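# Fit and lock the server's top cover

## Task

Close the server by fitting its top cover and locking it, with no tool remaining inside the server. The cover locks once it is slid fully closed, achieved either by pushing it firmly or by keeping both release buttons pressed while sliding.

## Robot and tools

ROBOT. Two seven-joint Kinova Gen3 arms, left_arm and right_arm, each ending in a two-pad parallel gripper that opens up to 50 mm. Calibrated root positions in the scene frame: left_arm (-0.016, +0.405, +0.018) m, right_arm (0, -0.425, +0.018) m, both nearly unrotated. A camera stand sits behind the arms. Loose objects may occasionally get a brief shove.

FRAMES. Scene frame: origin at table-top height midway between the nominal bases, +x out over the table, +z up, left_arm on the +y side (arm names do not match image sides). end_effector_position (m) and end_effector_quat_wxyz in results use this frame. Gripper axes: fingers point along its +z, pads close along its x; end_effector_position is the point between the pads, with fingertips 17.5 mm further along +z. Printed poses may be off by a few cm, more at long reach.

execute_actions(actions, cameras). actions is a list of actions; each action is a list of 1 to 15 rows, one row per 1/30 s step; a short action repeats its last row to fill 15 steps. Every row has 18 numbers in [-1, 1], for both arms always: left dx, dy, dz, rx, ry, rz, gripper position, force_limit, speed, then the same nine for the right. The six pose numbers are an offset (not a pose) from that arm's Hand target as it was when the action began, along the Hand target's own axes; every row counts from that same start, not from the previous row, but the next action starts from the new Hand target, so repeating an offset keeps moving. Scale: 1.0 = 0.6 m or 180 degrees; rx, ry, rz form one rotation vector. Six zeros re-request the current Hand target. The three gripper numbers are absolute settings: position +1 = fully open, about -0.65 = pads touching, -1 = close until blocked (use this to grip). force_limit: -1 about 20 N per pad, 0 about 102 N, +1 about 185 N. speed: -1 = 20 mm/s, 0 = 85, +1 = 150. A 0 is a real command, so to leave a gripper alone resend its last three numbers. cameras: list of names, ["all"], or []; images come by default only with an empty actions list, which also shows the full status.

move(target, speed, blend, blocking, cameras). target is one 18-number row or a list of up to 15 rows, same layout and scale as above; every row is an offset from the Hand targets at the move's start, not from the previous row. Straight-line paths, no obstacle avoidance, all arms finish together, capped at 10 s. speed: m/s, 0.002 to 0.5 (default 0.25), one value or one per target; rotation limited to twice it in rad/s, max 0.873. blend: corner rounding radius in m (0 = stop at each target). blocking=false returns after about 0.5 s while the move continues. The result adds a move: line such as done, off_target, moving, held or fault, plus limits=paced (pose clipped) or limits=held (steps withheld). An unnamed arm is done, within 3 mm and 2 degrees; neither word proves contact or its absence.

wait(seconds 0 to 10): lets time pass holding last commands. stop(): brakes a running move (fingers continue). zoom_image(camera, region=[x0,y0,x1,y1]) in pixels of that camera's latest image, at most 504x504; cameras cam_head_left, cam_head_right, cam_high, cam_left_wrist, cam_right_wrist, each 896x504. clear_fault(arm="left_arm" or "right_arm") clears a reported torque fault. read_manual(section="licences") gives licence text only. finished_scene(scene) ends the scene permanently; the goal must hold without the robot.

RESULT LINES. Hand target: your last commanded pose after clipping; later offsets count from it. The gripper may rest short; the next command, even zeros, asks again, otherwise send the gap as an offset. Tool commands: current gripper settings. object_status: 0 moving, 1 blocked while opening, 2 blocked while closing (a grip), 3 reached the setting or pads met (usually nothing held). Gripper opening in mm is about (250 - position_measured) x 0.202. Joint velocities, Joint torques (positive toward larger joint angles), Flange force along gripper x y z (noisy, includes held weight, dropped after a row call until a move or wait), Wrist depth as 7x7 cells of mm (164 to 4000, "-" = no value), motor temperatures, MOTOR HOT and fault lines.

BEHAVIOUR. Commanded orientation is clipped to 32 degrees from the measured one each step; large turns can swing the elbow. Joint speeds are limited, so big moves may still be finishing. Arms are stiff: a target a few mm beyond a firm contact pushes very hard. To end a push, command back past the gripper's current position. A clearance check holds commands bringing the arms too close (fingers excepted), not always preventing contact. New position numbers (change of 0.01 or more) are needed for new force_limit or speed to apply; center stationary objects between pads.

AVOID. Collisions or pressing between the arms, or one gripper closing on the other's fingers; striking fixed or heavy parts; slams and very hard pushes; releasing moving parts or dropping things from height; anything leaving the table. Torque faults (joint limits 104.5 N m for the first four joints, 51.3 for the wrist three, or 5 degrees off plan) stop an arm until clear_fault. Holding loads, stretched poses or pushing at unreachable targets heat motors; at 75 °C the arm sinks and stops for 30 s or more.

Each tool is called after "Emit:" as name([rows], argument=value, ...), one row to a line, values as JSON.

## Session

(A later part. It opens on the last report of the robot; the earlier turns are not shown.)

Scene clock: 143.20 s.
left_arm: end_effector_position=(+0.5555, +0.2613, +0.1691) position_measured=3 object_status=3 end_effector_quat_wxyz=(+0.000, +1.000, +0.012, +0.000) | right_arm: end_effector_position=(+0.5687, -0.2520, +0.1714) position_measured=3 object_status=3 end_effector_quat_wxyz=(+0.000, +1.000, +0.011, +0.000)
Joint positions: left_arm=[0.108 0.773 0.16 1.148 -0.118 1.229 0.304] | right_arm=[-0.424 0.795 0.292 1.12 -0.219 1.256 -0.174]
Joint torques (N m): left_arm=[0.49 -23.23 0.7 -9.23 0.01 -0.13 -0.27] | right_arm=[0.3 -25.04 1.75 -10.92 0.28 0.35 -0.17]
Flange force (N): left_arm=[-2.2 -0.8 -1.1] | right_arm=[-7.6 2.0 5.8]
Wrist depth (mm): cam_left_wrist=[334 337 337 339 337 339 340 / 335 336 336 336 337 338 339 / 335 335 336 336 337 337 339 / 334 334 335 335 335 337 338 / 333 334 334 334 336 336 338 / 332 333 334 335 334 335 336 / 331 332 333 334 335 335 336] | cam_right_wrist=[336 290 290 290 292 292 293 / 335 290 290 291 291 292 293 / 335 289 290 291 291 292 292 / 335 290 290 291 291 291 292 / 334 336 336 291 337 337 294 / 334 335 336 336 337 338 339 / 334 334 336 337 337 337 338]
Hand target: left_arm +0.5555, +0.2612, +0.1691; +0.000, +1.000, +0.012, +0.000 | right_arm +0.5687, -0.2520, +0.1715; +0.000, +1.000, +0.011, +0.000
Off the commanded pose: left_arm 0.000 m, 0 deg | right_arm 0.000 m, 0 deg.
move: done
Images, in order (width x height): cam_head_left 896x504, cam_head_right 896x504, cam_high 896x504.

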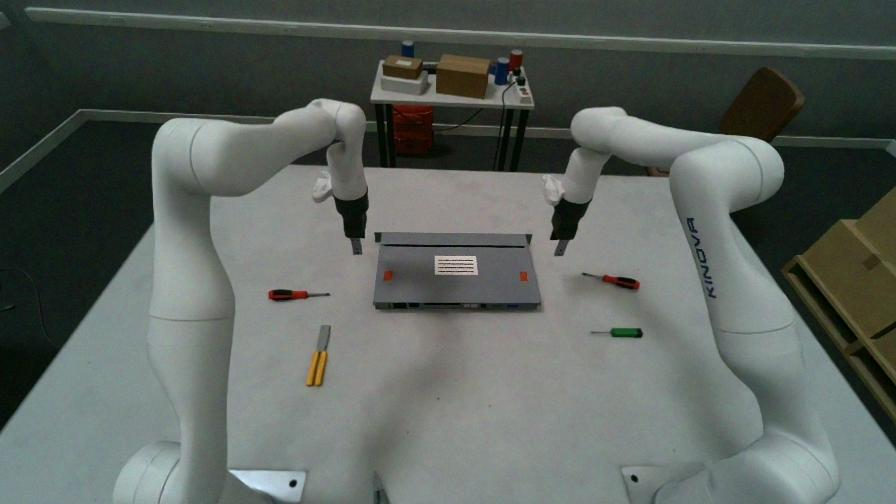

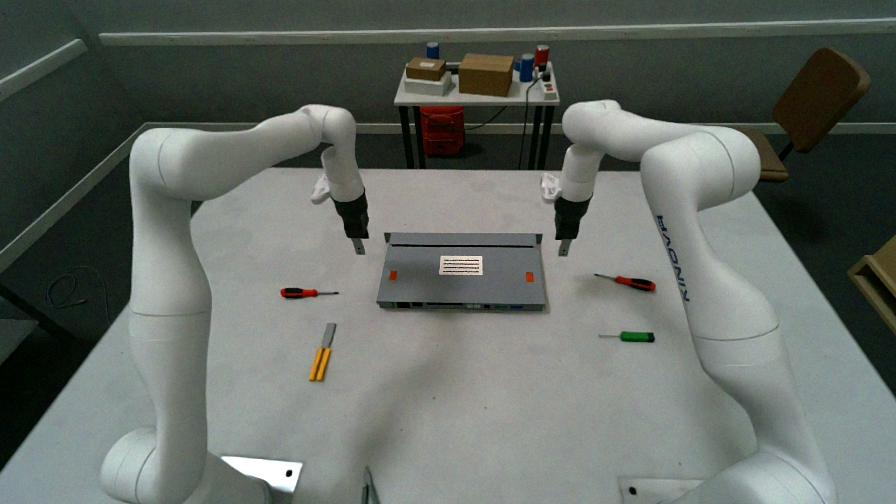

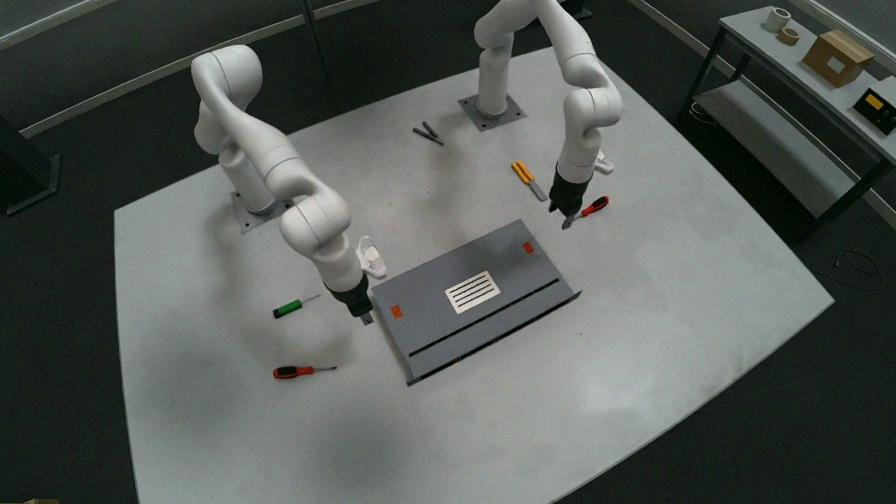

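Emit:
execute_actions(actions=[], cameras=["all"])

Scene clock: 143.87 s.
left_arm: end_effector_position=(+0.5555, +0.2612, +0.1691) position_measured=3 object_status=3 end_effector_quat_wxyz=(+0.000, +1.000, +0.012, +0.000) | right_arm: end_effector_position=(+0.5687, -0.2519, +0.1715) position_measured=3 object_status=3 end_effector_quat_wxyz=(+0.000, +1.000, +0.011, +0.000)
Joint positions: left_arm=[0.108 0.773 0.16 1.148 -0.118 1.229 0.304] | right_arm=[-0.424 0.795 0.292 1.12 -0.219 1.256 -0.174]
Joint velocities: within noise
Joint torques (N m): left_arm=[0.51 -23.21 0.68 -9.04 0.01 -0.21 -0.28] | right_arm=[0.31 -25.04 1.71 -10.91 0.28 0.32 -0.23]
Motor temperatures (°C): left_arm=[37 43 36 43 41 45 42] | right_arm=[39 42 38 35 51 43 42]
Flange force (N): left_arm=[-1.2 -0.5 -1.6] | right_arm=[-7.4 2.0 5.7]
Wrist depth (mm): cam_left_wrist=[336 336 338 338 338 340 341 / 335 335 337 337 338 339 340 / 334 335 337 336 336 337 338 / 334 336 335 336 335 337 338 / 333 334 334 335 335 337 337 / 332 333 334 333 335 335 336 / 332 332 333 334 334 334 335] | cam_right_wrist=[336 290 291 291 292 292 292 / 335 290 290 291 292 292 293 / 335 289 290 291 291 292 292 / 335 290 290 291 291 292 292 / 335 335 336 290 337 338 294 / 334 335 335 336 338 338 338 / 335 335 336 337 337 338 339]
Hand target: left_arm +0.5555, +0.2612, +0.1691; +0.000, +1.000, +0.012, +0.000 | right_arm +0.5687, -0.2519, +0.1715; +0.000, +1.000, +0.011, +0.000
Tool commands: left_gripper/position=+1.0 left_gripper/force_limit=+1.0 left_gripper/speed=+1.0 right_gripper/position=+1.0 right_gripper/force_limit=+1.0 right_gripper/speed=+1.0
Off the commanded pose: left_arm 0.000 m, 0 deg | right_arm 0.000 m, 0 deg.

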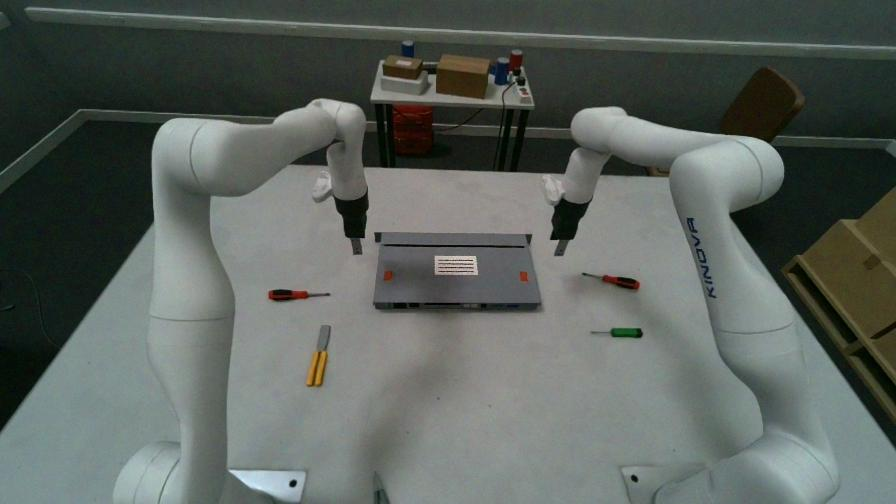

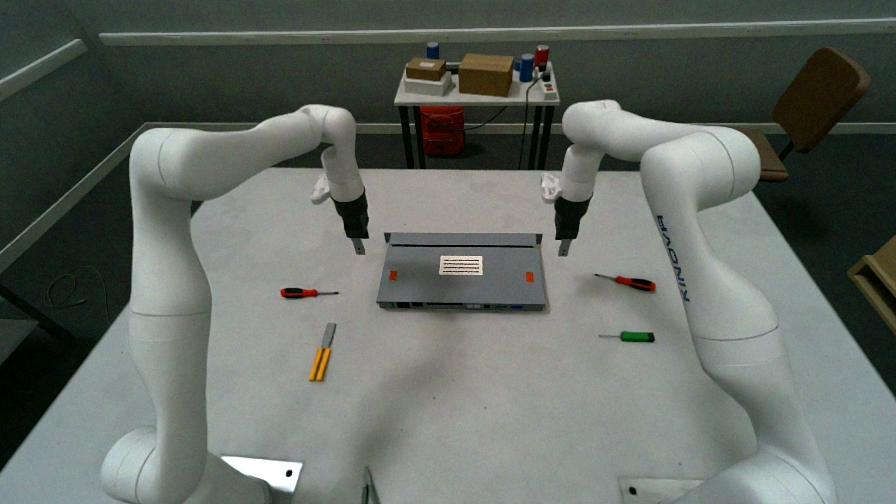

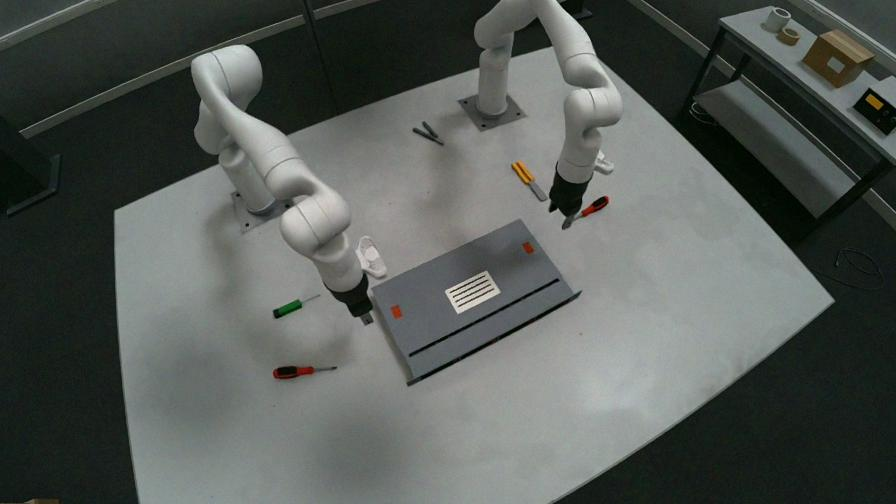

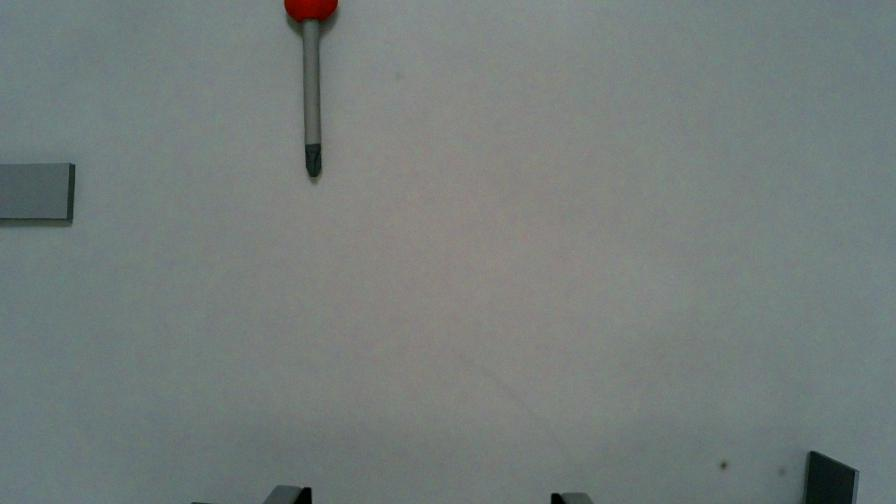

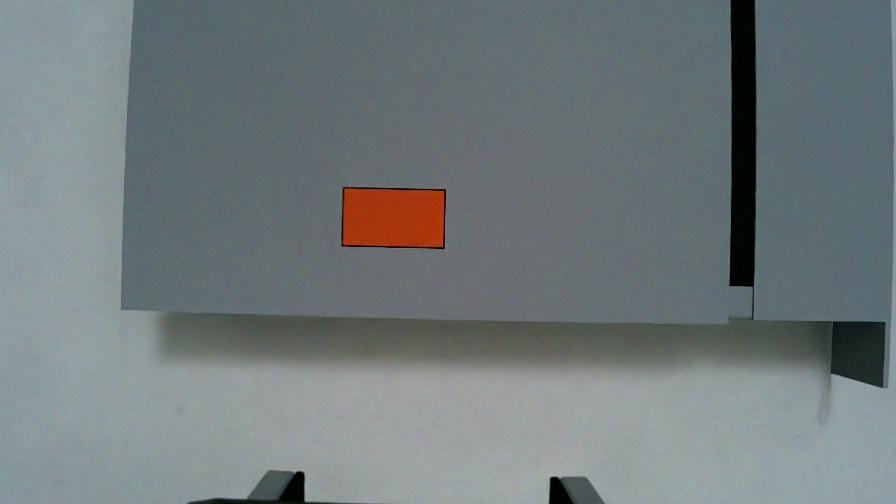

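Emit:
move(target=[-0.02307, 0.07147, 0.03183, 0, 0, -0.5, 1, 1, 1, -0.02092, -0.0648, 0.03583, 0, 0, -0.5, 1, 1, 1], speed=0.3, cameras=["cam_left_wrist", "cam_right_wrist", "cam_head_left"])

Scene clock: 150.07 s.
left_arm: end_effector_position=(+0.5425, +0.2181, +0.1500) position_measured=3 object_status=3 end_effector_quat_wxyz=(+0.000, +0.699, +0.715, +0.000) | right_arm: end_effector_position=(+0.5553, -0.2133, +0.1500) position_measured=3 object_status=3 end_effector_quat_wxyz=(-0.001, +0.699, +0.715, +0.000)
Joint positions: left_arm=[0.367 0.793 -0.214 1.169 0.164 1.196 1.767] | right_arm=[-0.316 0.8 -0.083 1.145 0.063 1.199 1.148]
Joint torques (N m): left_arm=[0.47 -23.42 -1.66 -8.86 0.05 0.02 -0.35] | right_arm=[0.31 -25.26 -0.66 -10.87 0.34 0.38 -0.22]
Flange force (N): left_arm=[0.3 -1.0 -1.1] | right_arm=[-2.4 -7.0 5.3]
Wrist depth (mm): cam_left_wrist=[317 318 318 319 320 320 321 / 316 316 316 317 318 319 320 / 269 270 271 318 318 318 319 / 269 269 270 270 317 318 318 / 268 268 270 269 317 317 318 / 268 267 268 269 316 317 318 / 266 267 268 269 315 316 317] | cam_right_wrist=[313 315 315 316 316 318 319 / 313 314 314 316 316 317 319 / 314 314 315 269 271 271 272 / 313 314 315 270 270 270 271 / 313 313 315 270 269 271 271 / 313 314 315 269 270 270 271 / 313 314 315 269 270 271 272]
Hand target: left_arm +0.5426, +0.2181, +0.1500; +0.000, +0.699, +0.715, +0.000 | right_arm +0.5553, -0.2133, +0.1500; -0.001, +0.699, +0.715, +0.000
Off the commanded pose: left_arm 0.000 m, 0 deg | right_arm 0.000 m, 0 deg.
move: done
Images, in order (width x height): cam_head_left 896x504, cam_left_wrist 896x504, cam_right_wrist 896x504.

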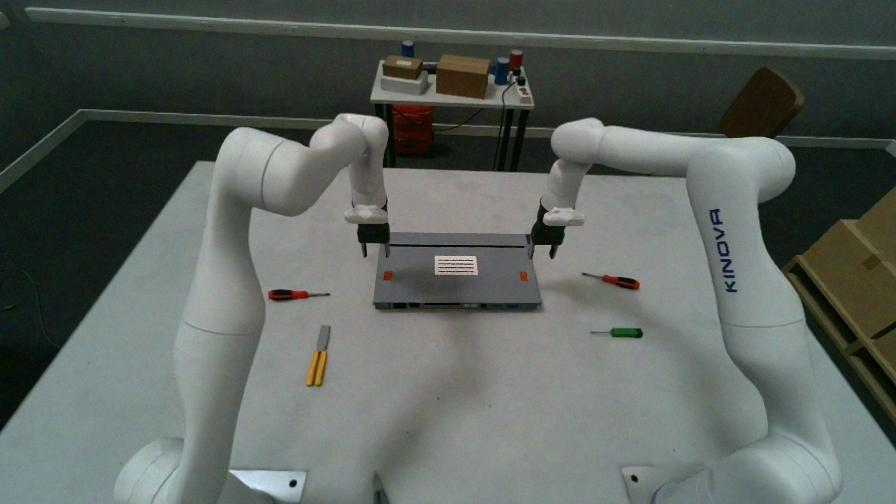

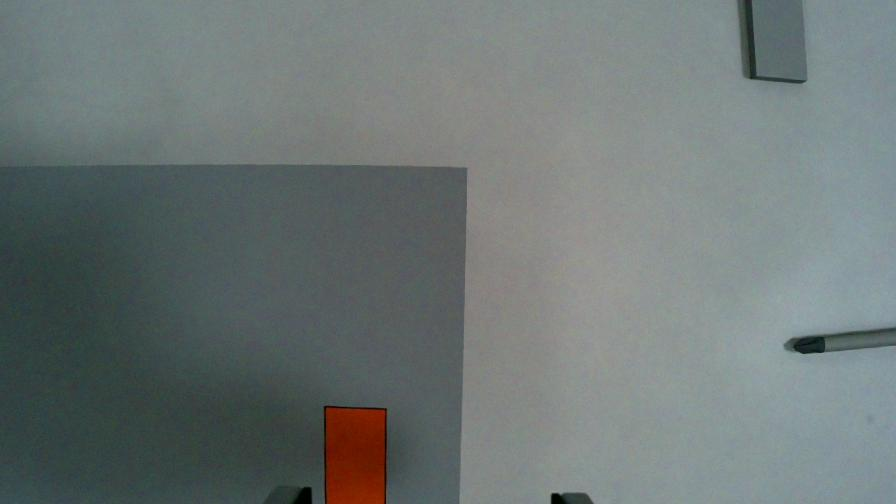

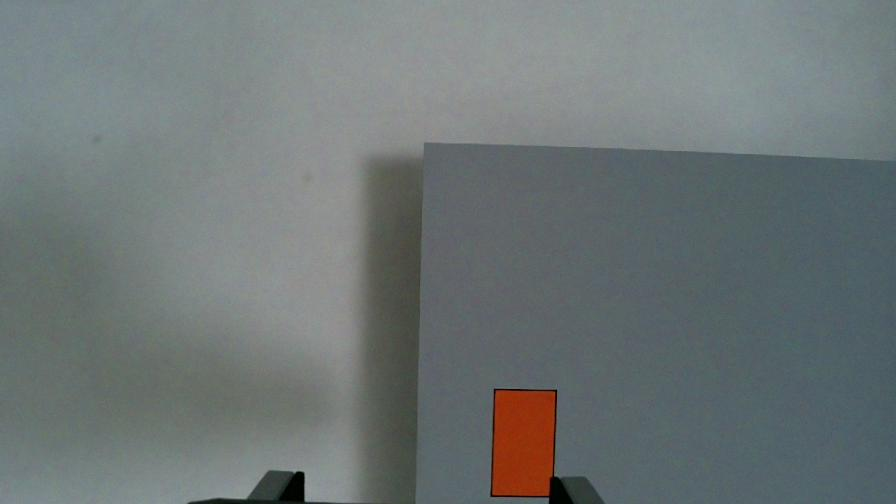

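Emit:
move(target=[0.010167, 0.004333, 0.125, 0, 0, 0, 1, 1, 1, -0.0003, 0.001917, 0.125, 0, 0, 0, 1, 1, 1], speed=0.15, cameras=["cam_left_wrist", "cam_right_wrist", "cam_head_left", "cam_head_right", "cam_high"])

Scene clock: 153.27 s.
left_arm: end_effector_position=(+0.5451, +0.2242, +0.0751) position_measured=3 object_status=3 end_effector_quat_wxyz=(+0.000, +0.699, +0.715, +0.000) | right_arm: end_effector_position=(+0.5564, -0.2135, +0.0751) position_measured=3 object_status=3 end_effector_quat_wxyz=(-0.001, +0.699, +0.715, +0.000)
Joint positions: left_arm=[0.355 0.881 -0.205 1.252 0.185 1.027 1.738] | right_arm=[-0.315 0.888 -0.081 1.226 0.072 1.031 1.141]
Joint torques (N m): left_arm=[0.52 -23.95 -1.77 -8.12 0.07 -0.13 -0.3] | right_arm=[0.32 -25.78 -0.65 -10.13 0.36 0.4 -0.23]
Flange force (N): left_arm=[0.4 -0.5 -1.5] | right_arm=[-2.3 -7.0 4.5]
Wrist depth (mm): cam_left_wrist=[242 242 242 243 244 244 245 / 241 242 242 242 243 243 244 / 195 195 196 196 242 243 244 / 194 194 195 195 242 242 243 / 194 194 194 195 241 242 242 / 193 193 194 194 241 241 242 / 193 193 193 194 241 241 241] | cam_right_wrist=[239 240 240 241 241 242 243 / 239 240 240 241 241 242 243 / 238 240 240 194 194 195 196 / 239 239 240 194 195 195 196 / 238 239 240 194 195 195 196 / 238 239 240 194 194 195 195 / 238 239 239 194 194 195 196]
Hand target: left_arm +0.5451, +0.2242, +0.0750; +0.000, +0.699, +0.715, +0.000 | right_arm +0.5564, -0.2134, +0.0750; -0.001, +0.699, +0.715, +0.000
Off the commanded pose: left_arm 0.000 m, 0 deg | right_arm 0.000 m, 0 deg.
move: done

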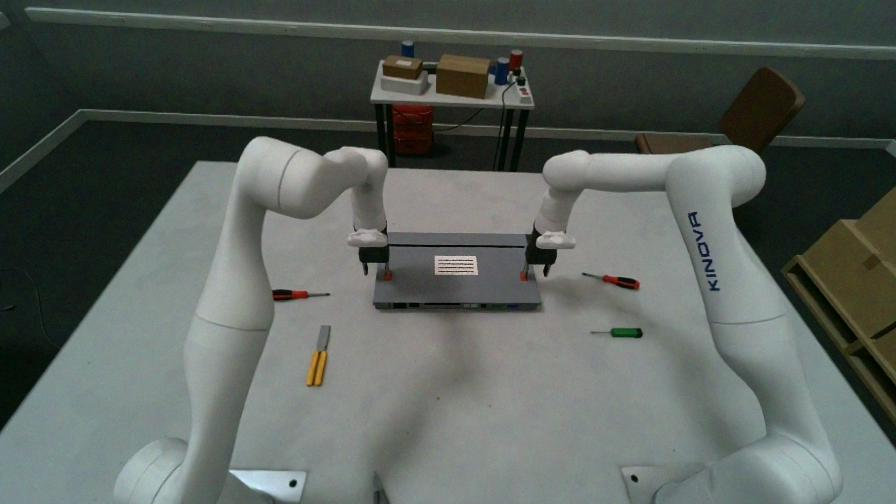

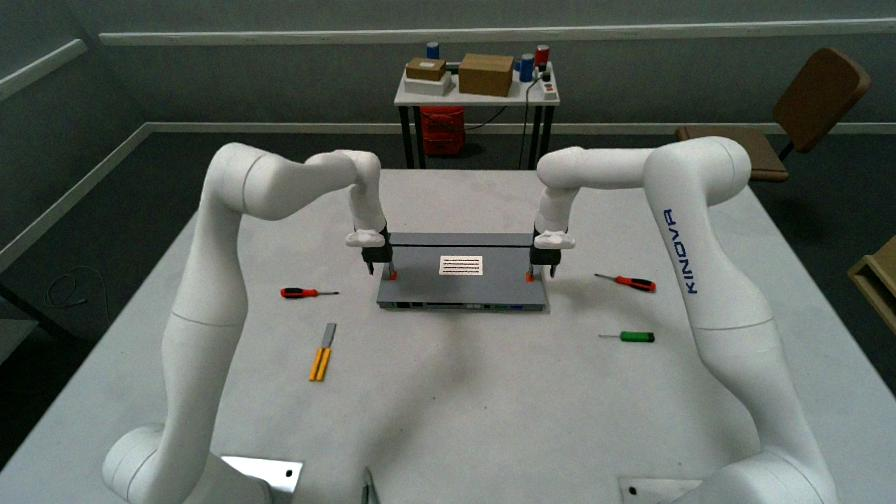

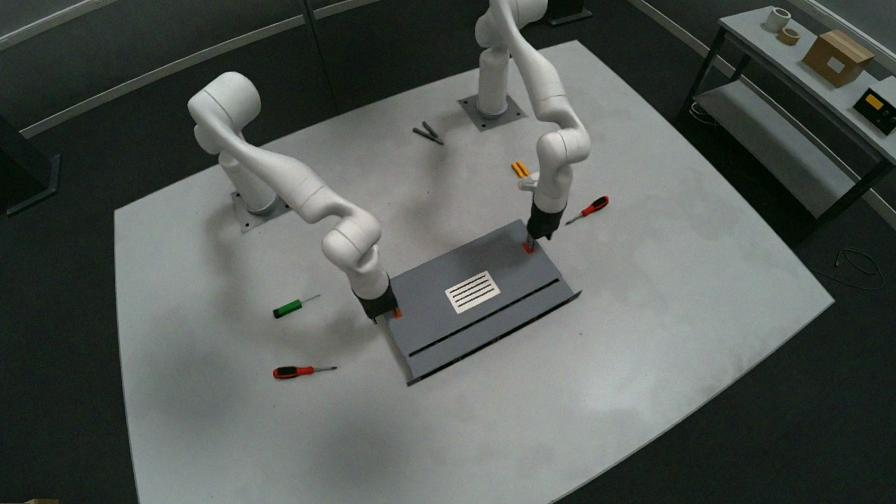

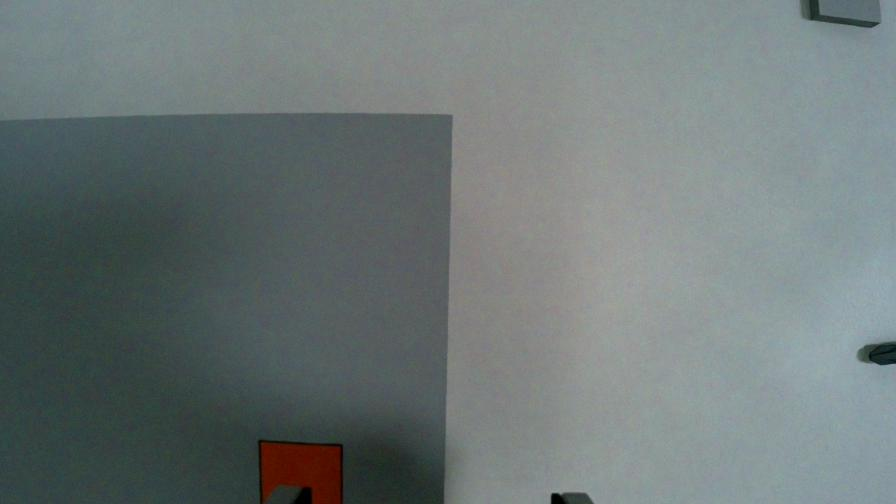

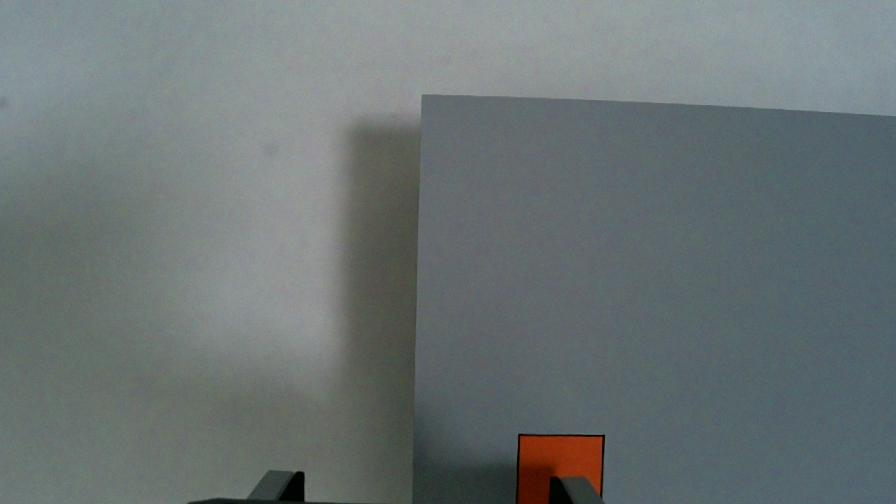

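Emit:
move(target=[0, 0, 0.015, 0, 0, 0, 1, 1, 1, 0, 0, 0.011667, 0, 0, 0, 1, 1, 1], speed=0.03)

Scene clock: 154.57 s.
left_arm: end_effector_position=(+0.5451, +0.2242, +0.0661) position_measured=3 object_status=3 end_effector_quat_wxyz=(+0.000, +0.699, +0.715, +0.000) | right_arm: end_effector_position=(+0.5564, -0.2134, +0.0680) position_measured=3 object_status=3 end_effector_quat_wxyz=(-0.001, +0.699, +0.715, +0.000)
Joint positions: left_arm=[0.354 0.893 -0.204 1.259 0.188 1.008 1.736] | right_arm=[-0.315 0.897 -0.081 1.232 0.073 1.016 1.14]
Joint torques (N m): left_arm=[0.53 -23.93 -1.75 -7.99 0.04 -0.17 -0.3] | right_arm=[0.37 -25.76 -0.68 -10.06 0.31 0.35 -0.2]
Flange force (N): left_arm=[0.4 -0.4 -1.7] | right_arm=[-2.2 -7.1 4.2]
Wrist depth (mm): cam_left_wrist=[232 233 233 234 234 235 236 / 232 232 232 233 234 234 235 / 186 186 186 187 233 234 234 / 185 185 186 186 233 233 234 / 185 185 186 186 232 233 233 / 184 185 185 185 232 232 232 / 184 184 185 185 232 232 232] | cam_right_wrist=[232 233 234 234 234 235 236 / 232 232 233 188 188 234 236 / 232 232 233 187 188 188 189 / 232 232 233 187 188 188 189 / 231 232 233 187 188 188 189 / 231 232 233 187 188 188 188 / 231 232 232 187 187 188 188]
Hand target: left_arm +0.5451, +0.2242, +0.0660; +0.000, +0.699, +0.715, +0.000 | right_arm +0.5564, -0.2134, +0.0680; -0.001, +0.699, +0.715, +0.000
Off the commanded pose: left_arm 0.000 m, 0 deg | right_arm 0.000 m, 0 deg.
move: done

Emit:
move(target=[0, 0, 0.00167, 0, 0, 0, 1, 1, 1, 0, 0, 0.00167, 0, 0, 0, 1, 1, 1], speed=0.02)

Emit:
move(target=[0, 0, 0.00167, 0, 0, 0, 1, 1, 1, 0, 0, 0.00167, 0, 0, 0, 1, 1, 1], speed=0.02)

Scene clock: 155.47 s.
left_arm: end_effector_position=(+0.5451, +0.2242, +0.0650) position_measured=3 object_status=3 end_effector_quat_wxyz=(+0.000, +0.699, +0.715, +0.000) | right_arm: end_effector_position=(+0.5564, -0.2134, +0.0670) position_measured=3 object_status=3 end_effector_quat_wxyz=(-0.001, +0.699, +0.715, +0.000)
Joint positions: left_arm=[0.354 0.894 -0.203 1.26 0.188 1.006 1.736] | right_arm=[-0.315 0.898 -0.081 1.233 0.073 1.014 1.14]
Joint torques (N m): left_arm=[0.5 -23.91 -1.73 -8.03 0.07 -0.18 -0.29] | right_arm=[0.3 -25.83 -0.64 -10.03 0.33 0.4 -0.2]
Flange force (N): left_arm=[0.5 -0.7 -1.8] | right_arm=[-2.3 -7.0 4.4]
Wrist depth (mm): cam_left_wrist=[231 232 232 233 234 234 235 / 231 231 232 232 233 233 234 / 184 185 185 186 232 233 233 / 184 185 185 185 232 233 232 / 184 184 185 231 232 232 232 / 183 184 184 184 231 232 232 / 183 183 184 184 230 231 232] | cam_right_wrist=[231 231 232 233 234 234 235 / 231 231 232 186 187 234 234 / 231 232 232 186 187 187 188 / 230 231 232 186 187 187 188 / 231 231 232 186 186 187 187 / 230 231 232 186 186 187 187 / 230 231 232 186 186 187 187]
Hand target: left_arm +0.5451, +0.2242, +0.0650; +0.000, +0.699, +0.715, +0.000 | right_arm +0.5564, -0.2134, +0.0670; -0.001, +0.699, +0.715, +0.000
Off the commanded pose: left_arm 0.000 m, 0 deg | right_arm 0.000 m, 0 deg.
move: done

Scene clock: 156.17 s.
left_arm: end_effector_position=(+0.5451, +0.2241, +0.0640) position_measured=3 object_status=3 end_effector_quat_wxyz=(+0.000, +0.699, +0.715, +0.000) | right_arm: end_effector_position=(+0.5563, -0.2134, +0.0660) position_measured=3 object_status=3 end_effector_quat_wxyz=(-0.001, +0.699, +0.715, +0.000)
Joint positions: left_arm=[0.354 0.896 -0.203 1.26 0.189 1.004 1.736] | right_arm=[-0.315 0.9 -0.081 1.233 0.074 1.012 1.14]
Joint torques (N m): left_arm=[0.55 -21.89 -1.63 -7.71 0.1 -0.62 -0.25] | right_arm=[0.34 -25.89 -0.64 -9.99 0.34 0.35 -0.21]
Flange force (N): left_arm=[1.1 -2.1 -5.7] | right_arm=[-2.1 -6.6 4.3]
Wrist depth (mm): cam_left_wrist=[230 231 232 232 233 233 234 / 230 230 185 232 232 233 233 / 184 184 184 231 232 233 232 / 183 184 184 184 231 231 232 / 183 183 184 230 230 231 231 / 183 183 184 230 230 230 231 / 182 183 183 183 230 231 231] | cam_right_wrist=[230 231 231 232 232 233 234 / 230 231 231 186 186 186 234 / 229 230 231 185 186 186 187 / 230 230 231 185 186 186 187 / 230 230 231 185 185 186 186 / 230 230 231 185 186 186 186 / 229 230 231 185 186 186 186]
Hand target: left_arm +0.5451, +0.2242, +0.0640; +0.000, +0.699, +0.715, +0.000 | right_arm +0.5563, -0.2134, +0.0660; -0.001, +0.699, +0.715, +0.000
Off the commanded pose: left_arm 0.000 m, 0 deg | right_arm 0.000 m, 0 deg.
move: done

Emit:
move(target=[0, 0, 0, 0, 0, 0, 1, 1, 1, 0, 0, 0.00167, 0, 0, 0, 1, 1, 1], speed=0.02)

Emit:
move(target=[0, 0, 0.00167, 0, 0, 0, 1, 1, 1, 0, 0, 0.00167, 0, 0, 0, 1, 1, 1], speed=0.02)

Scene clock: 158.57 s.
left_arm: end_effector_position=(+0.5451, +0.2241, +0.0640) position_measured=3 object_status=3 end_effector_quat_wxyz=(+0.000, +0.699, +0.715, +0.000) | right_arm: end_effector_position=(+0.5564, -0.2134, +0.0650) position_measured=3 object_status=3 end_effector_quat_wxyz=(-0.001, +0.699, +0.715, +0.000)
Joint positions: left_arm=[0.354 0.896 -0.203 1.26 0.189 1.004 1.736] | right_arm=[-0.315 0.901 -0.081 1.234 0.074 1.01 1.14]
Joint torques (N m): left_arm=[0.52 -21.87 -1.61 -7.68 0.08 -0.65 -0.26] | right_arm=[0.29 -25.8 -0.66 -9.98 0.32 0.36 -0.24]
Flange force (N): left_arm=[1.0 -2.0 -5.8] | right_arm=[-2.3 -6.8 4.2]
Wrist depth (mm): cam_left_wrist=[230 231 231 232 233 233 233 / 230 231 185 231 232 233 233 / 183 184 184 231 231 232 233 / 183 184 184 184 231 231 232 / 183 183 183 230 231 231 231 / 183 183 183 230 230 231 231 / 182 183 183 183 229 230 230] | cam_right_wrist=[229 229 230 231 232 232 233 / 228 229 230 184 185 185 232 / 229 230 230 184 185 185 186 / 228 229 230 184 185 185 186 / 229 229 230 184 184 185 186 / 228 229 230 184 184 185 185 / 229 229 230 184 184 185 185]
Hand target: left_arm +0.5451, +0.2241, +0.0640; +0.000, +0.699, +0.715, +0.000 | right_arm +0.5564, -0.2134, +0.0650; -0.001, +0.699, +0.715, +0.000
Off the commanded pose: left_arm 0.000 m, 0 deg | right_arm 0.000 m, 0 deg.
move: done

Scene clock: 159.27 s.
left_arm: end_effector_position=(+0.5451, +0.2242, +0.0630) position_measured=3 object_status=3 end_effector_quat_wxyz=(+0.000, +0.699, +0.715, +0.000) | right_arm: end_effector_position=(+0.5564, -0.2135, +0.0640) position_measured=3 object_status=3 end_effector_quat_wxyz=(-0.001, +0.699, +0.715, +0.000)
Joint positions: left_arm=[0.354 0.897 -0.203 1.261 0.189 1.001 1.736] | right_arm=[-0.315 0.902 -0.081 1.235 0.074 1.008 1.14]
Joint torques (N m): left_arm=[0.46 -20.85 -1.64 -7.2 0.05 -0.64 -0.25] | right_arm=[0.3 -23.03 -0.56 -9.29 0.42 0.01 -0.24]
Flange force (N): left_arm=[0.9 -2.0 -7.5] | right_arm=[-2.9 -8.4 -0.8]
Wrist depth (mm): cam_left_wrist=[230 230 231 231 232 232 233 / 229 230 184 231 231 232 232 / 183 183 183 230 231 231 232 / 182 183 183 184 230 231 231 / 182 182 183 229 230 230 231 / 182 182 182 229 230 230 230 / 181 182 182 228 229 230 230] | cam_right_wrist=[228 229 229 230 231 231 232 / 228 228 229 184 184 184 232 / 228 228 229 183 184 184 185 / 228 228 229 183 184 184 185 / 228 228 229 183 184 184 185 / 228 229 229 183 183 184 185 / 228 228 228 183 184 184 185]
Hand target: left_arm +0.5451, +0.2242, +0.0630; +0.000, +0.699, +0.715, +0.000 | right_arm +0.5563, -0.2135, +0.0640; -0.001, +0.699, +0.715, +0.000
Off the commanded pose: left_arm 0.000 m, 0 deg | right_arm 0.000 m, 0 deg.
move: done

Emit:
move(target=[0, 0, 0.00167, 0, 0, 0, 1, 1, 1, 0, 0, 0.00167, 0, 0, 0, 1, 1, 1], speed=0.02)

Emit:
move(target=[0, 0, 0.00167, 0, 0, 0, 1, 1, 1, 0, 0, 0.00167, 0, 0, 0, 1, 1, 1], speed=0.02, cameras=["cam_left_wrist", "cam_right_wrist", "cam_head_left"])

Scene clock: 160.13 s.
left_arm: end_effector_position=(+0.5451, +0.2242, +0.0620) position_measured=3 object_status=3 end_effector_quat_wxyz=(+0.000, +0.699, +0.715, +0.000) | right_arm: end_effector_position=(+0.5564, -0.2134, +0.0630) position_measured=3 object_status=3 end_effector_quat_wxyz=(-0.001, +0.699, +0.715, +0.000)
Joint positions: left_arm=[0.354 0.898 -0.203 1.262 0.189 0.999 1.735] | right_arm=[-0.315 0.904 -0.081 1.236 0.074 1.006 1.14]
Joint torques (N m): left_arm=[0.5 -20.25 -1.59 -7.18 0.06 -0.83 -0.22] | right_arm=[0.35 -22.31 -0.46 -9.11 0.48 -0.12 -0.26]
Flange force (N): left_arm=[1.3 -2.7 -8.7] | right_arm=[-3.0 -8.8 -2.3]
Wrist depth (mm): cam_left_wrist=[229 229 230 230 231 231 232 / 229 228 183 230 230 231 231 / 182 182 183 183 229 230 231 / 181 182 182 183 229 230 230 / 181 181 182 228 229 229 230 / 181 181 181 228 228 229 229 / 180 181 181 227 228 229 229] | cam_right_wrist=[227 228 228 229 230 230 230 / 227 227 228 183 183 184 230 / 227 228 228 183 183 184 184 / 227 227 228 182 183 183 184 / 227 227 228 182 183 183 184 / 226 227 228 182 183 183 184 / 227 227 227 182 183 183 184]
Hand target: left_arm +0.5451, +0.2242, +0.0620; +0.000, +0.699, +0.715, +0.000 | right_arm +0.5563, -0.2134, +0.0630; -0.001, +0.699, +0.715, +0.000
Off the commanded pose: left_arm 0.000 m, 0 deg | right_arm 0.000 m, 0 deg.
move: done

Scene clock: 160.83 s.
left_arm: end_effector_position=(+0.5451, +0.2242, +0.0610) position_measured=3 object_status=3 end_effector_quat_wxyz=(+0.000, +0.699, +0.715, +0.000) | right_arm: end_effector_position=(+0.5564, -0.2134, +0.0620) position_measured=3 object_status=3 end_effector_quat_wxyz=(-0.001, +0.699, +0.715, +0.000)
Joint positions: left_arm=[0.354 0.9 -0.203 1.263 0.189 0.997 1.735] | right_arm=[-0.315 0.905 -0.081 1.236 0.074 1.004 1.14]
Joint torques (N m): left_arm=[0.56 -19.62 -1.57 -7.13 0.11 -1.01 -0.22] | right_arm=[0.39 -21.67 -0.46 -9.01 0.48 -0.29 -0.28]
Flange force (N): left_arm=[1.6 -3.2 -10.0] | right_arm=[-3.1 -9.3 -3.5]
Wrist depth (mm): cam_left_wrist=[228 228 229 229 230 230 231 / 227 228 182 229 229 230 230 / 181 181 182 182 229 229 230 / 180 181 181 182 229 229 229 / 180 181 181 228 228 228 229 / 179 180 180 227 227 228 228 / 179 179 181 227 227 227 228] | cam_right_wrist=[226 227 227 228 229 229 230 / 226 227 227 182 182 183 230 / 226 227 227 182 182 182 183 / 226 226 227 182 182 182 183 / 226 227 227 182 182 182 183 / 225 226 227 181 182 182 183 / 226 227 227 181 182 182 183]
Hand target: left_arm +0.5451, +0.2242, +0.0610; +0.000, +0.699, +0.715, +0.000 | right_arm +0.5564, -0.2134, +0.0620; -0.001, +0.699, +0.715, +0.000
Off the commanded pose: left_arm 0.000 m, 0 deg | right_arm 0.000 m, 0 deg.
move: done
Images, in order (width x height): cam_head_left 896x504, cam_left_wrist 896x504, cam_right_wrist 896x504.

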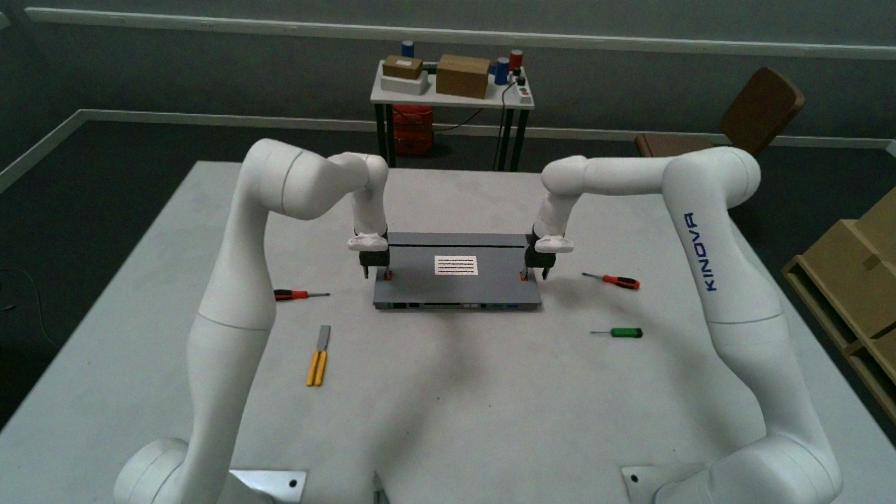

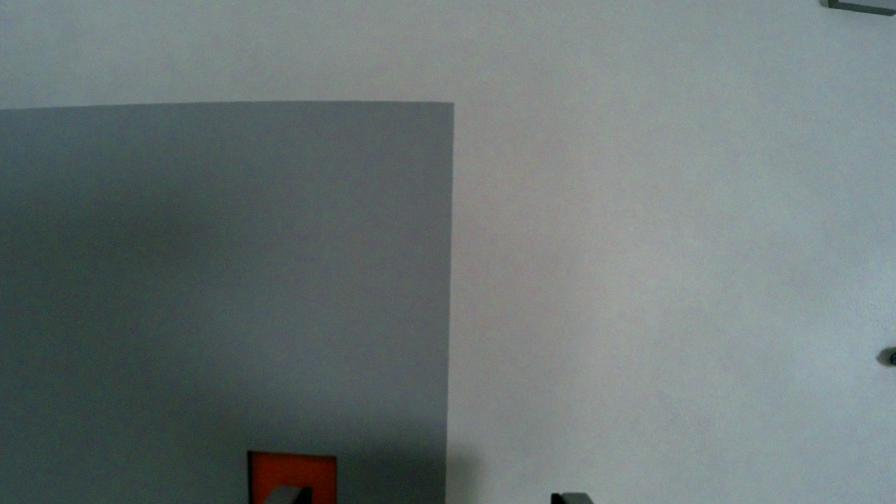

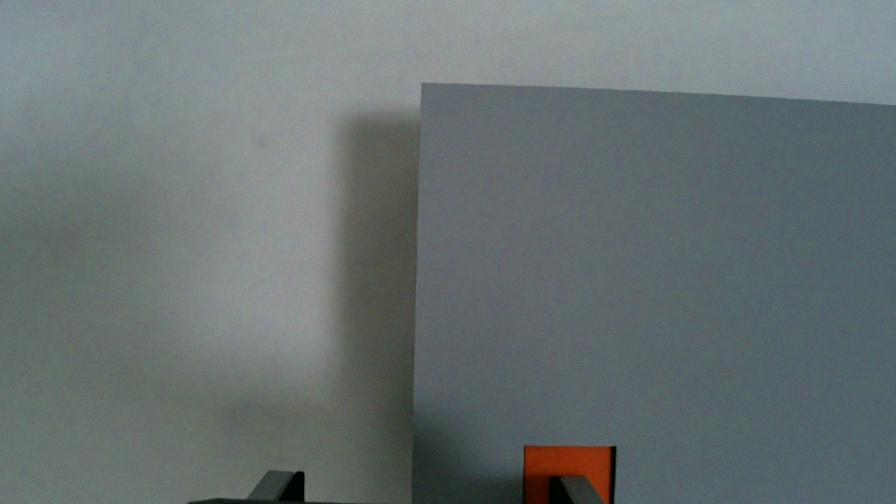

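Emit:
move(target=[0, 0, 0.00167, 0, 0, 0, 1, 1, 1, 0, 0, 0.00167, 0, 0, 0, 1, 1, 1], speed=0.02)

Emit:
move(target=[0, 0, 0.000833, 0, 0, 0, 1, 1, 1, 0, 0, 0.001667, 0, 0, 0, 1, 1, 1], speed=0.02)

Scene clock: 161.73 s.
left_arm: end_effector_position=(+0.5451, +0.2242, +0.0600) position_measured=3 object_status=3 end_effector_quat_wxyz=(+0.000, +0.699, +0.715, +0.000) | right_arm: end_effector_position=(+0.5564, -0.2134, +0.0610) position_measured=3 object_status=3 end_effector_quat_wxyz=(-0.001, +0.699, +0.715, +0.000)
Joint positions: left_arm=[0.354 0.901 -0.203 1.263 0.19 0.995 1.735] | right_arm=[-0.315 0.906 -0.081 1.237 0.074 1.002 1.14]
Joint torques (N m): left_arm=[0.56 -19.04 -1.5 -7.1 0.12 -1.21 -0.2] | right_arm=[0.32 -21.03 -0.43 -9 0.51 -0.48 -0.25]
Flange force (N): left_arm=[1.8 -3.8 -11.3] | right_arm=[-3.4 -10.1 -4.8]
Wrist depth (mm): cam_left_wrist=[227 227 227 228 229 229 230 / 226 227 181 227 229 229 229 / 180 180 181 181 228 228 229 / 180 180 181 181 227 228 228 / 179 179 180 227 227 227 228 / 179 179 180 226 226 227 228 / 178 179 179 225 226 227 227] | cam_right_wrist=[225 226 227 227 228 229 229 / 225 226 226 181 181 182 229 / 225 226 226 181 181 181 182 / 225 225 226 180 181 182 182 / 224 225 226 180 181 181 182 / 225 226 226 180 181 181 182 / 225 225 226 180 181 181 182]
Hand target: left_arm +0.5451, +0.2242, +0.0600; +0.000, +0.699, +0.715, +0.000 | right_arm +0.5564, -0.2134, +0.0610; -0.001, +0.699, +0.715, +0.000
Off the commanded pose: left_arm 0.000 m, 0 deg | right_arm 0.000 m, 0 deg.
move: done

Scene clock: 162.43 s.
left_arm: end_effector_position=(+0.5451, +0.2242, +0.0595) position_measured=3 object_status=3 end_effector_quat_wxyz=(+0.000, +0.699, +0.715, +0.000) | right_arm: end_effector_position=(+0.5563, -0.2134, +0.0600) position_measured=3 object_status=3 end_effector_quat_wxyz=(-0.001, +0.699, +0.715, +0.000)
Joint positions: left_arm=[0.354 0.902 -0.202 1.264 0.19 0.994 1.735] | right_arm=[-0.315 0.908 -0.081 1.238 0.074 1 1.14]
Joint torques (N m): left_arm=[0.59 -18.67 -1.45 -7.06 0.13 -1.34 -0.2] | right_arm=[0.34 -20.36 -0.38 -8.93 0.54 -0.68 -0.3]
Flange force (N): left_arm=[1.9 -4.0 -12.1] | right_arm=[-3.7 -10.6 -6.3]
Wrist depth (mm): cam_left_wrist=[227 227 227 227 229 228 229 / 226 227 181 227 227 228 229 / 179 180 180 181 227 228 228 / 179 179 180 180 227 228 228 / 179 179 179 226 226 227 228 / 178 179 179 226 226 226 227 / 178 178 179 225 226 225 226] | cam_right_wrist=[224 225 226 226 227 227 228 / 224 225 225 180 180 181 228 / 224 225 225 180 180 181 181 / 224 224 225 179 180 180 181 / 224 224 225 179 180 180 181 / 224 224 225 179 180 180 181 / 224 224 225 179 180 180 181]
Hand target: left_arm +0.5451, +0.2242, +0.0595; +0.000, +0.699, +0.715, +0.000 | right_arm +0.5563, -0.2134, +0.0600; -0.001, +0.699, +0.715, +0.000
Off the commanded pose: left_arm 0.000 m, 0 deg | right_arm 0.000 m, 0 deg.
move: done

Emit:
move(target=[0, 0.003333, 0, 0, 0, 0, 1, 1, 1, 0, 0.003333, 0, 0, 0, 0, 1, 1, 1], speed=0.02)

Emit:
move(target=[0, 0.001667, 0, 0, 0, 0, 1, 1, 1, 0, 0.001667, 0, 0, 0, 0, 1, 1, 1], speed=0.02, cameras=["cam_left_wrist", "cam_right_wrist", "cam_head_left"])

Scene clock: 163.43 s.
left_arm: end_effector_position=(+0.5471, +0.2242, +0.0595) position_measured=3 object_status=3 end_effector_quat_wxyz=(+0.000, +0.699, +0.715, +0.000) | right_arm: end_effector_position=(+0.5584, -0.2134, +0.0600) position_measured=3 object_status=3 end_effector_quat_wxyz=(-0.001, +0.699, +0.715, +0.000)
Joint positions: left_arm=[0.352 0.906 -0.202 1.255 0.19 0.999 1.735] | right_arm=[-0.314 0.912 -0.081 1.229 0.074 1.005 1.141]
Joint torques (N m): left_arm=[-0.18 -18.99 -2.24 -6.82 -0.27 -1.19 -0.18] | right_arm=[1.16 -20.64 0.46 -8.94 0.93 -0.39 -0.31]
Flange force (N): left_arm=[0.4 -3.3 -11.4] | right_arm=[-2.5 -11.3 -5.4]
Wrist depth (mm): cam_left_wrist=[226 227 227 227 229 228 230 / 180 180 181 227 228 229 229 / 180 180 180 181 227 227 229 / 179 179 180 180 227 228 228 / 179 179 179 180 226 227 227 / 178 179 179 226 226 226 227 / 178 178 179 225 226 226 226] | cam_right_wrist=[224 225 225 226 227 227 228 / 224 225 225 180 180 181 181 / 224 225 225 179 180 180 181 / 224 224 225 179 180 180 181 / 223 224 225 179 180 180 181 / 224 224 225 179 180 180 180 / 223 224 225 179 182 180 181]
Hand target: left_arm +0.5471, +0.2242, +0.0595; +0.000, +0.699, +0.715, +0.000 | right_arm +0.5583, -0.2134, +0.0600; -0.001, +0.699, +0.715, +0.000
Off the commanded pose: left_arm 0.000 m, 0 deg | right_arm 0.000 m, 0 deg.
move: done

Scene clock: 164.13 s.
left_arm: end_effector_position=(+0.5481, +0.2242, +0.0595) position_measured=3 object_status=3 end_effector_quat_wxyz=(+0.000, +0.699, +0.715, +0.000) | right_arm: end_effector_position=(+0.5593, -0.2134, +0.0600) position_measured=3 object_status=3 end_effector_quat_wxyz=(-0.001, +0.699, +0.715, +0.000)
Joint positions: left_arm=[0.352 0.908 -0.202 1.25 0.19 1.001 1.735] | right_arm=[-0.314 0.914 -0.081 1.224 0.074 1.007 1.142]
Joint torques (N m): left_arm=[-0.11 -19.02 -2.21 -6.93 -0.27 -1.18 -0.22] | right_arm=[1.13 -20.68 0.41 -8.83 0.87 -0.44 -0.29]
Flange force (N): left_arm=[0.6 -3.8 -11.4] | right_arm=[-2.3 -10.7 -5.6]
Wrist depth (mm): cam_left_wrist=[226 227 227 228 228 229 229 / 180 180 181 227 228 228 229 / 180 180 180 180 228 228 228 / 179 180 180 180 226 228 228 / 179 179 179 180 226 227 227 / 178 179 179 226 226 226 227 / 178 178 183 225 226 226 227] | cam_right_wrist=[224 225 226 226 227 227 228 / 224 225 226 180 180 181 181 / 224 225 225 179 180 180 181 / 224 224 225 180 180 180 181 / 224 224 225 179 180 180 181 / 224 224 225 179 180 180 181 / 223 224 225 179 182 180 180]
Hand target: left_arm +0.5481, +0.2242, +0.0595; +0.000, +0.699, +0.715, +0.000 | right_arm +0.5593, -0.2134, +0.0600; -0.001, +0.699, +0.715, +0.000
Off the commanded pose: left_arm 0.000 m, 0 deg | right_arm 0.000 m, 0 deg.
move: done
Images, in order (width x height): cam_head_left 896x504, cam_left_wrist 896x504, cam_right_wrist 896x504.

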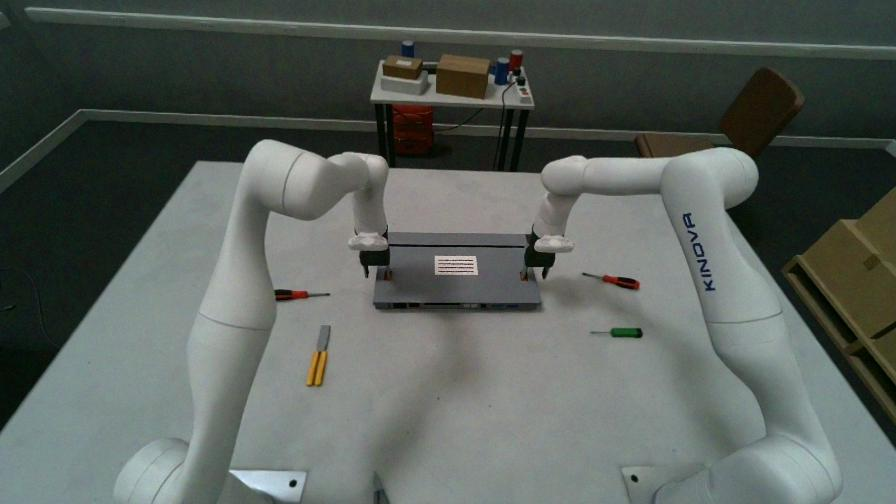

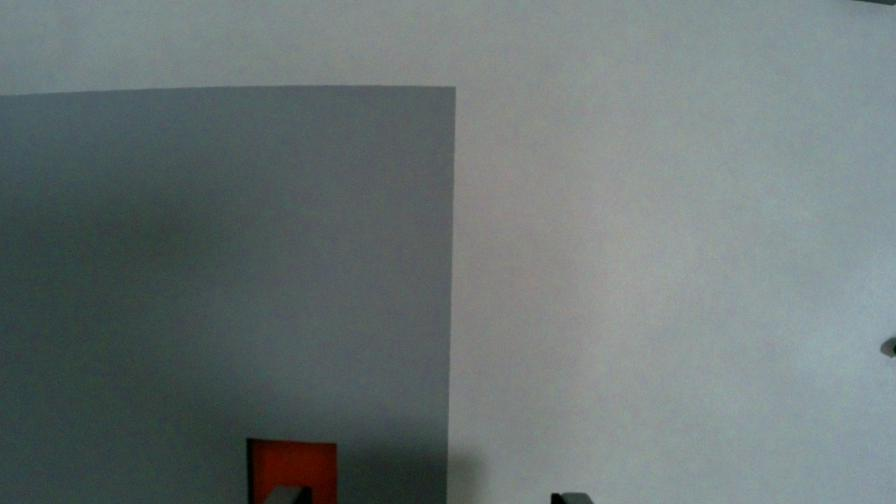

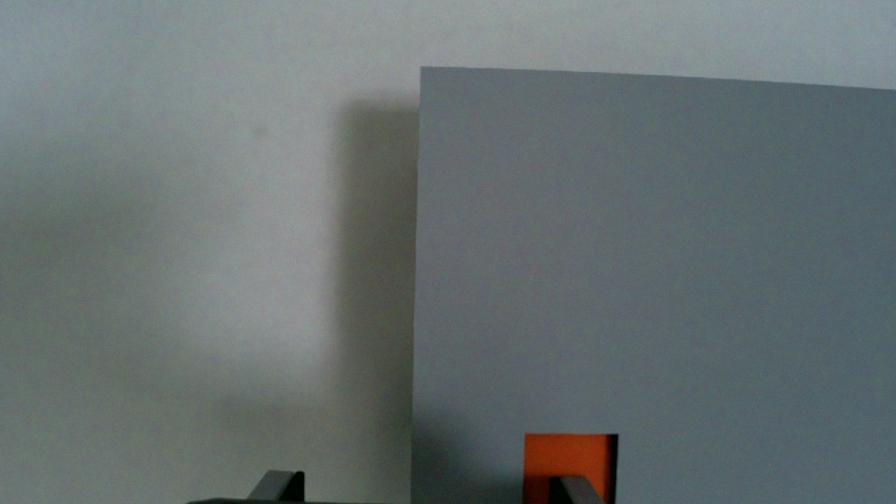

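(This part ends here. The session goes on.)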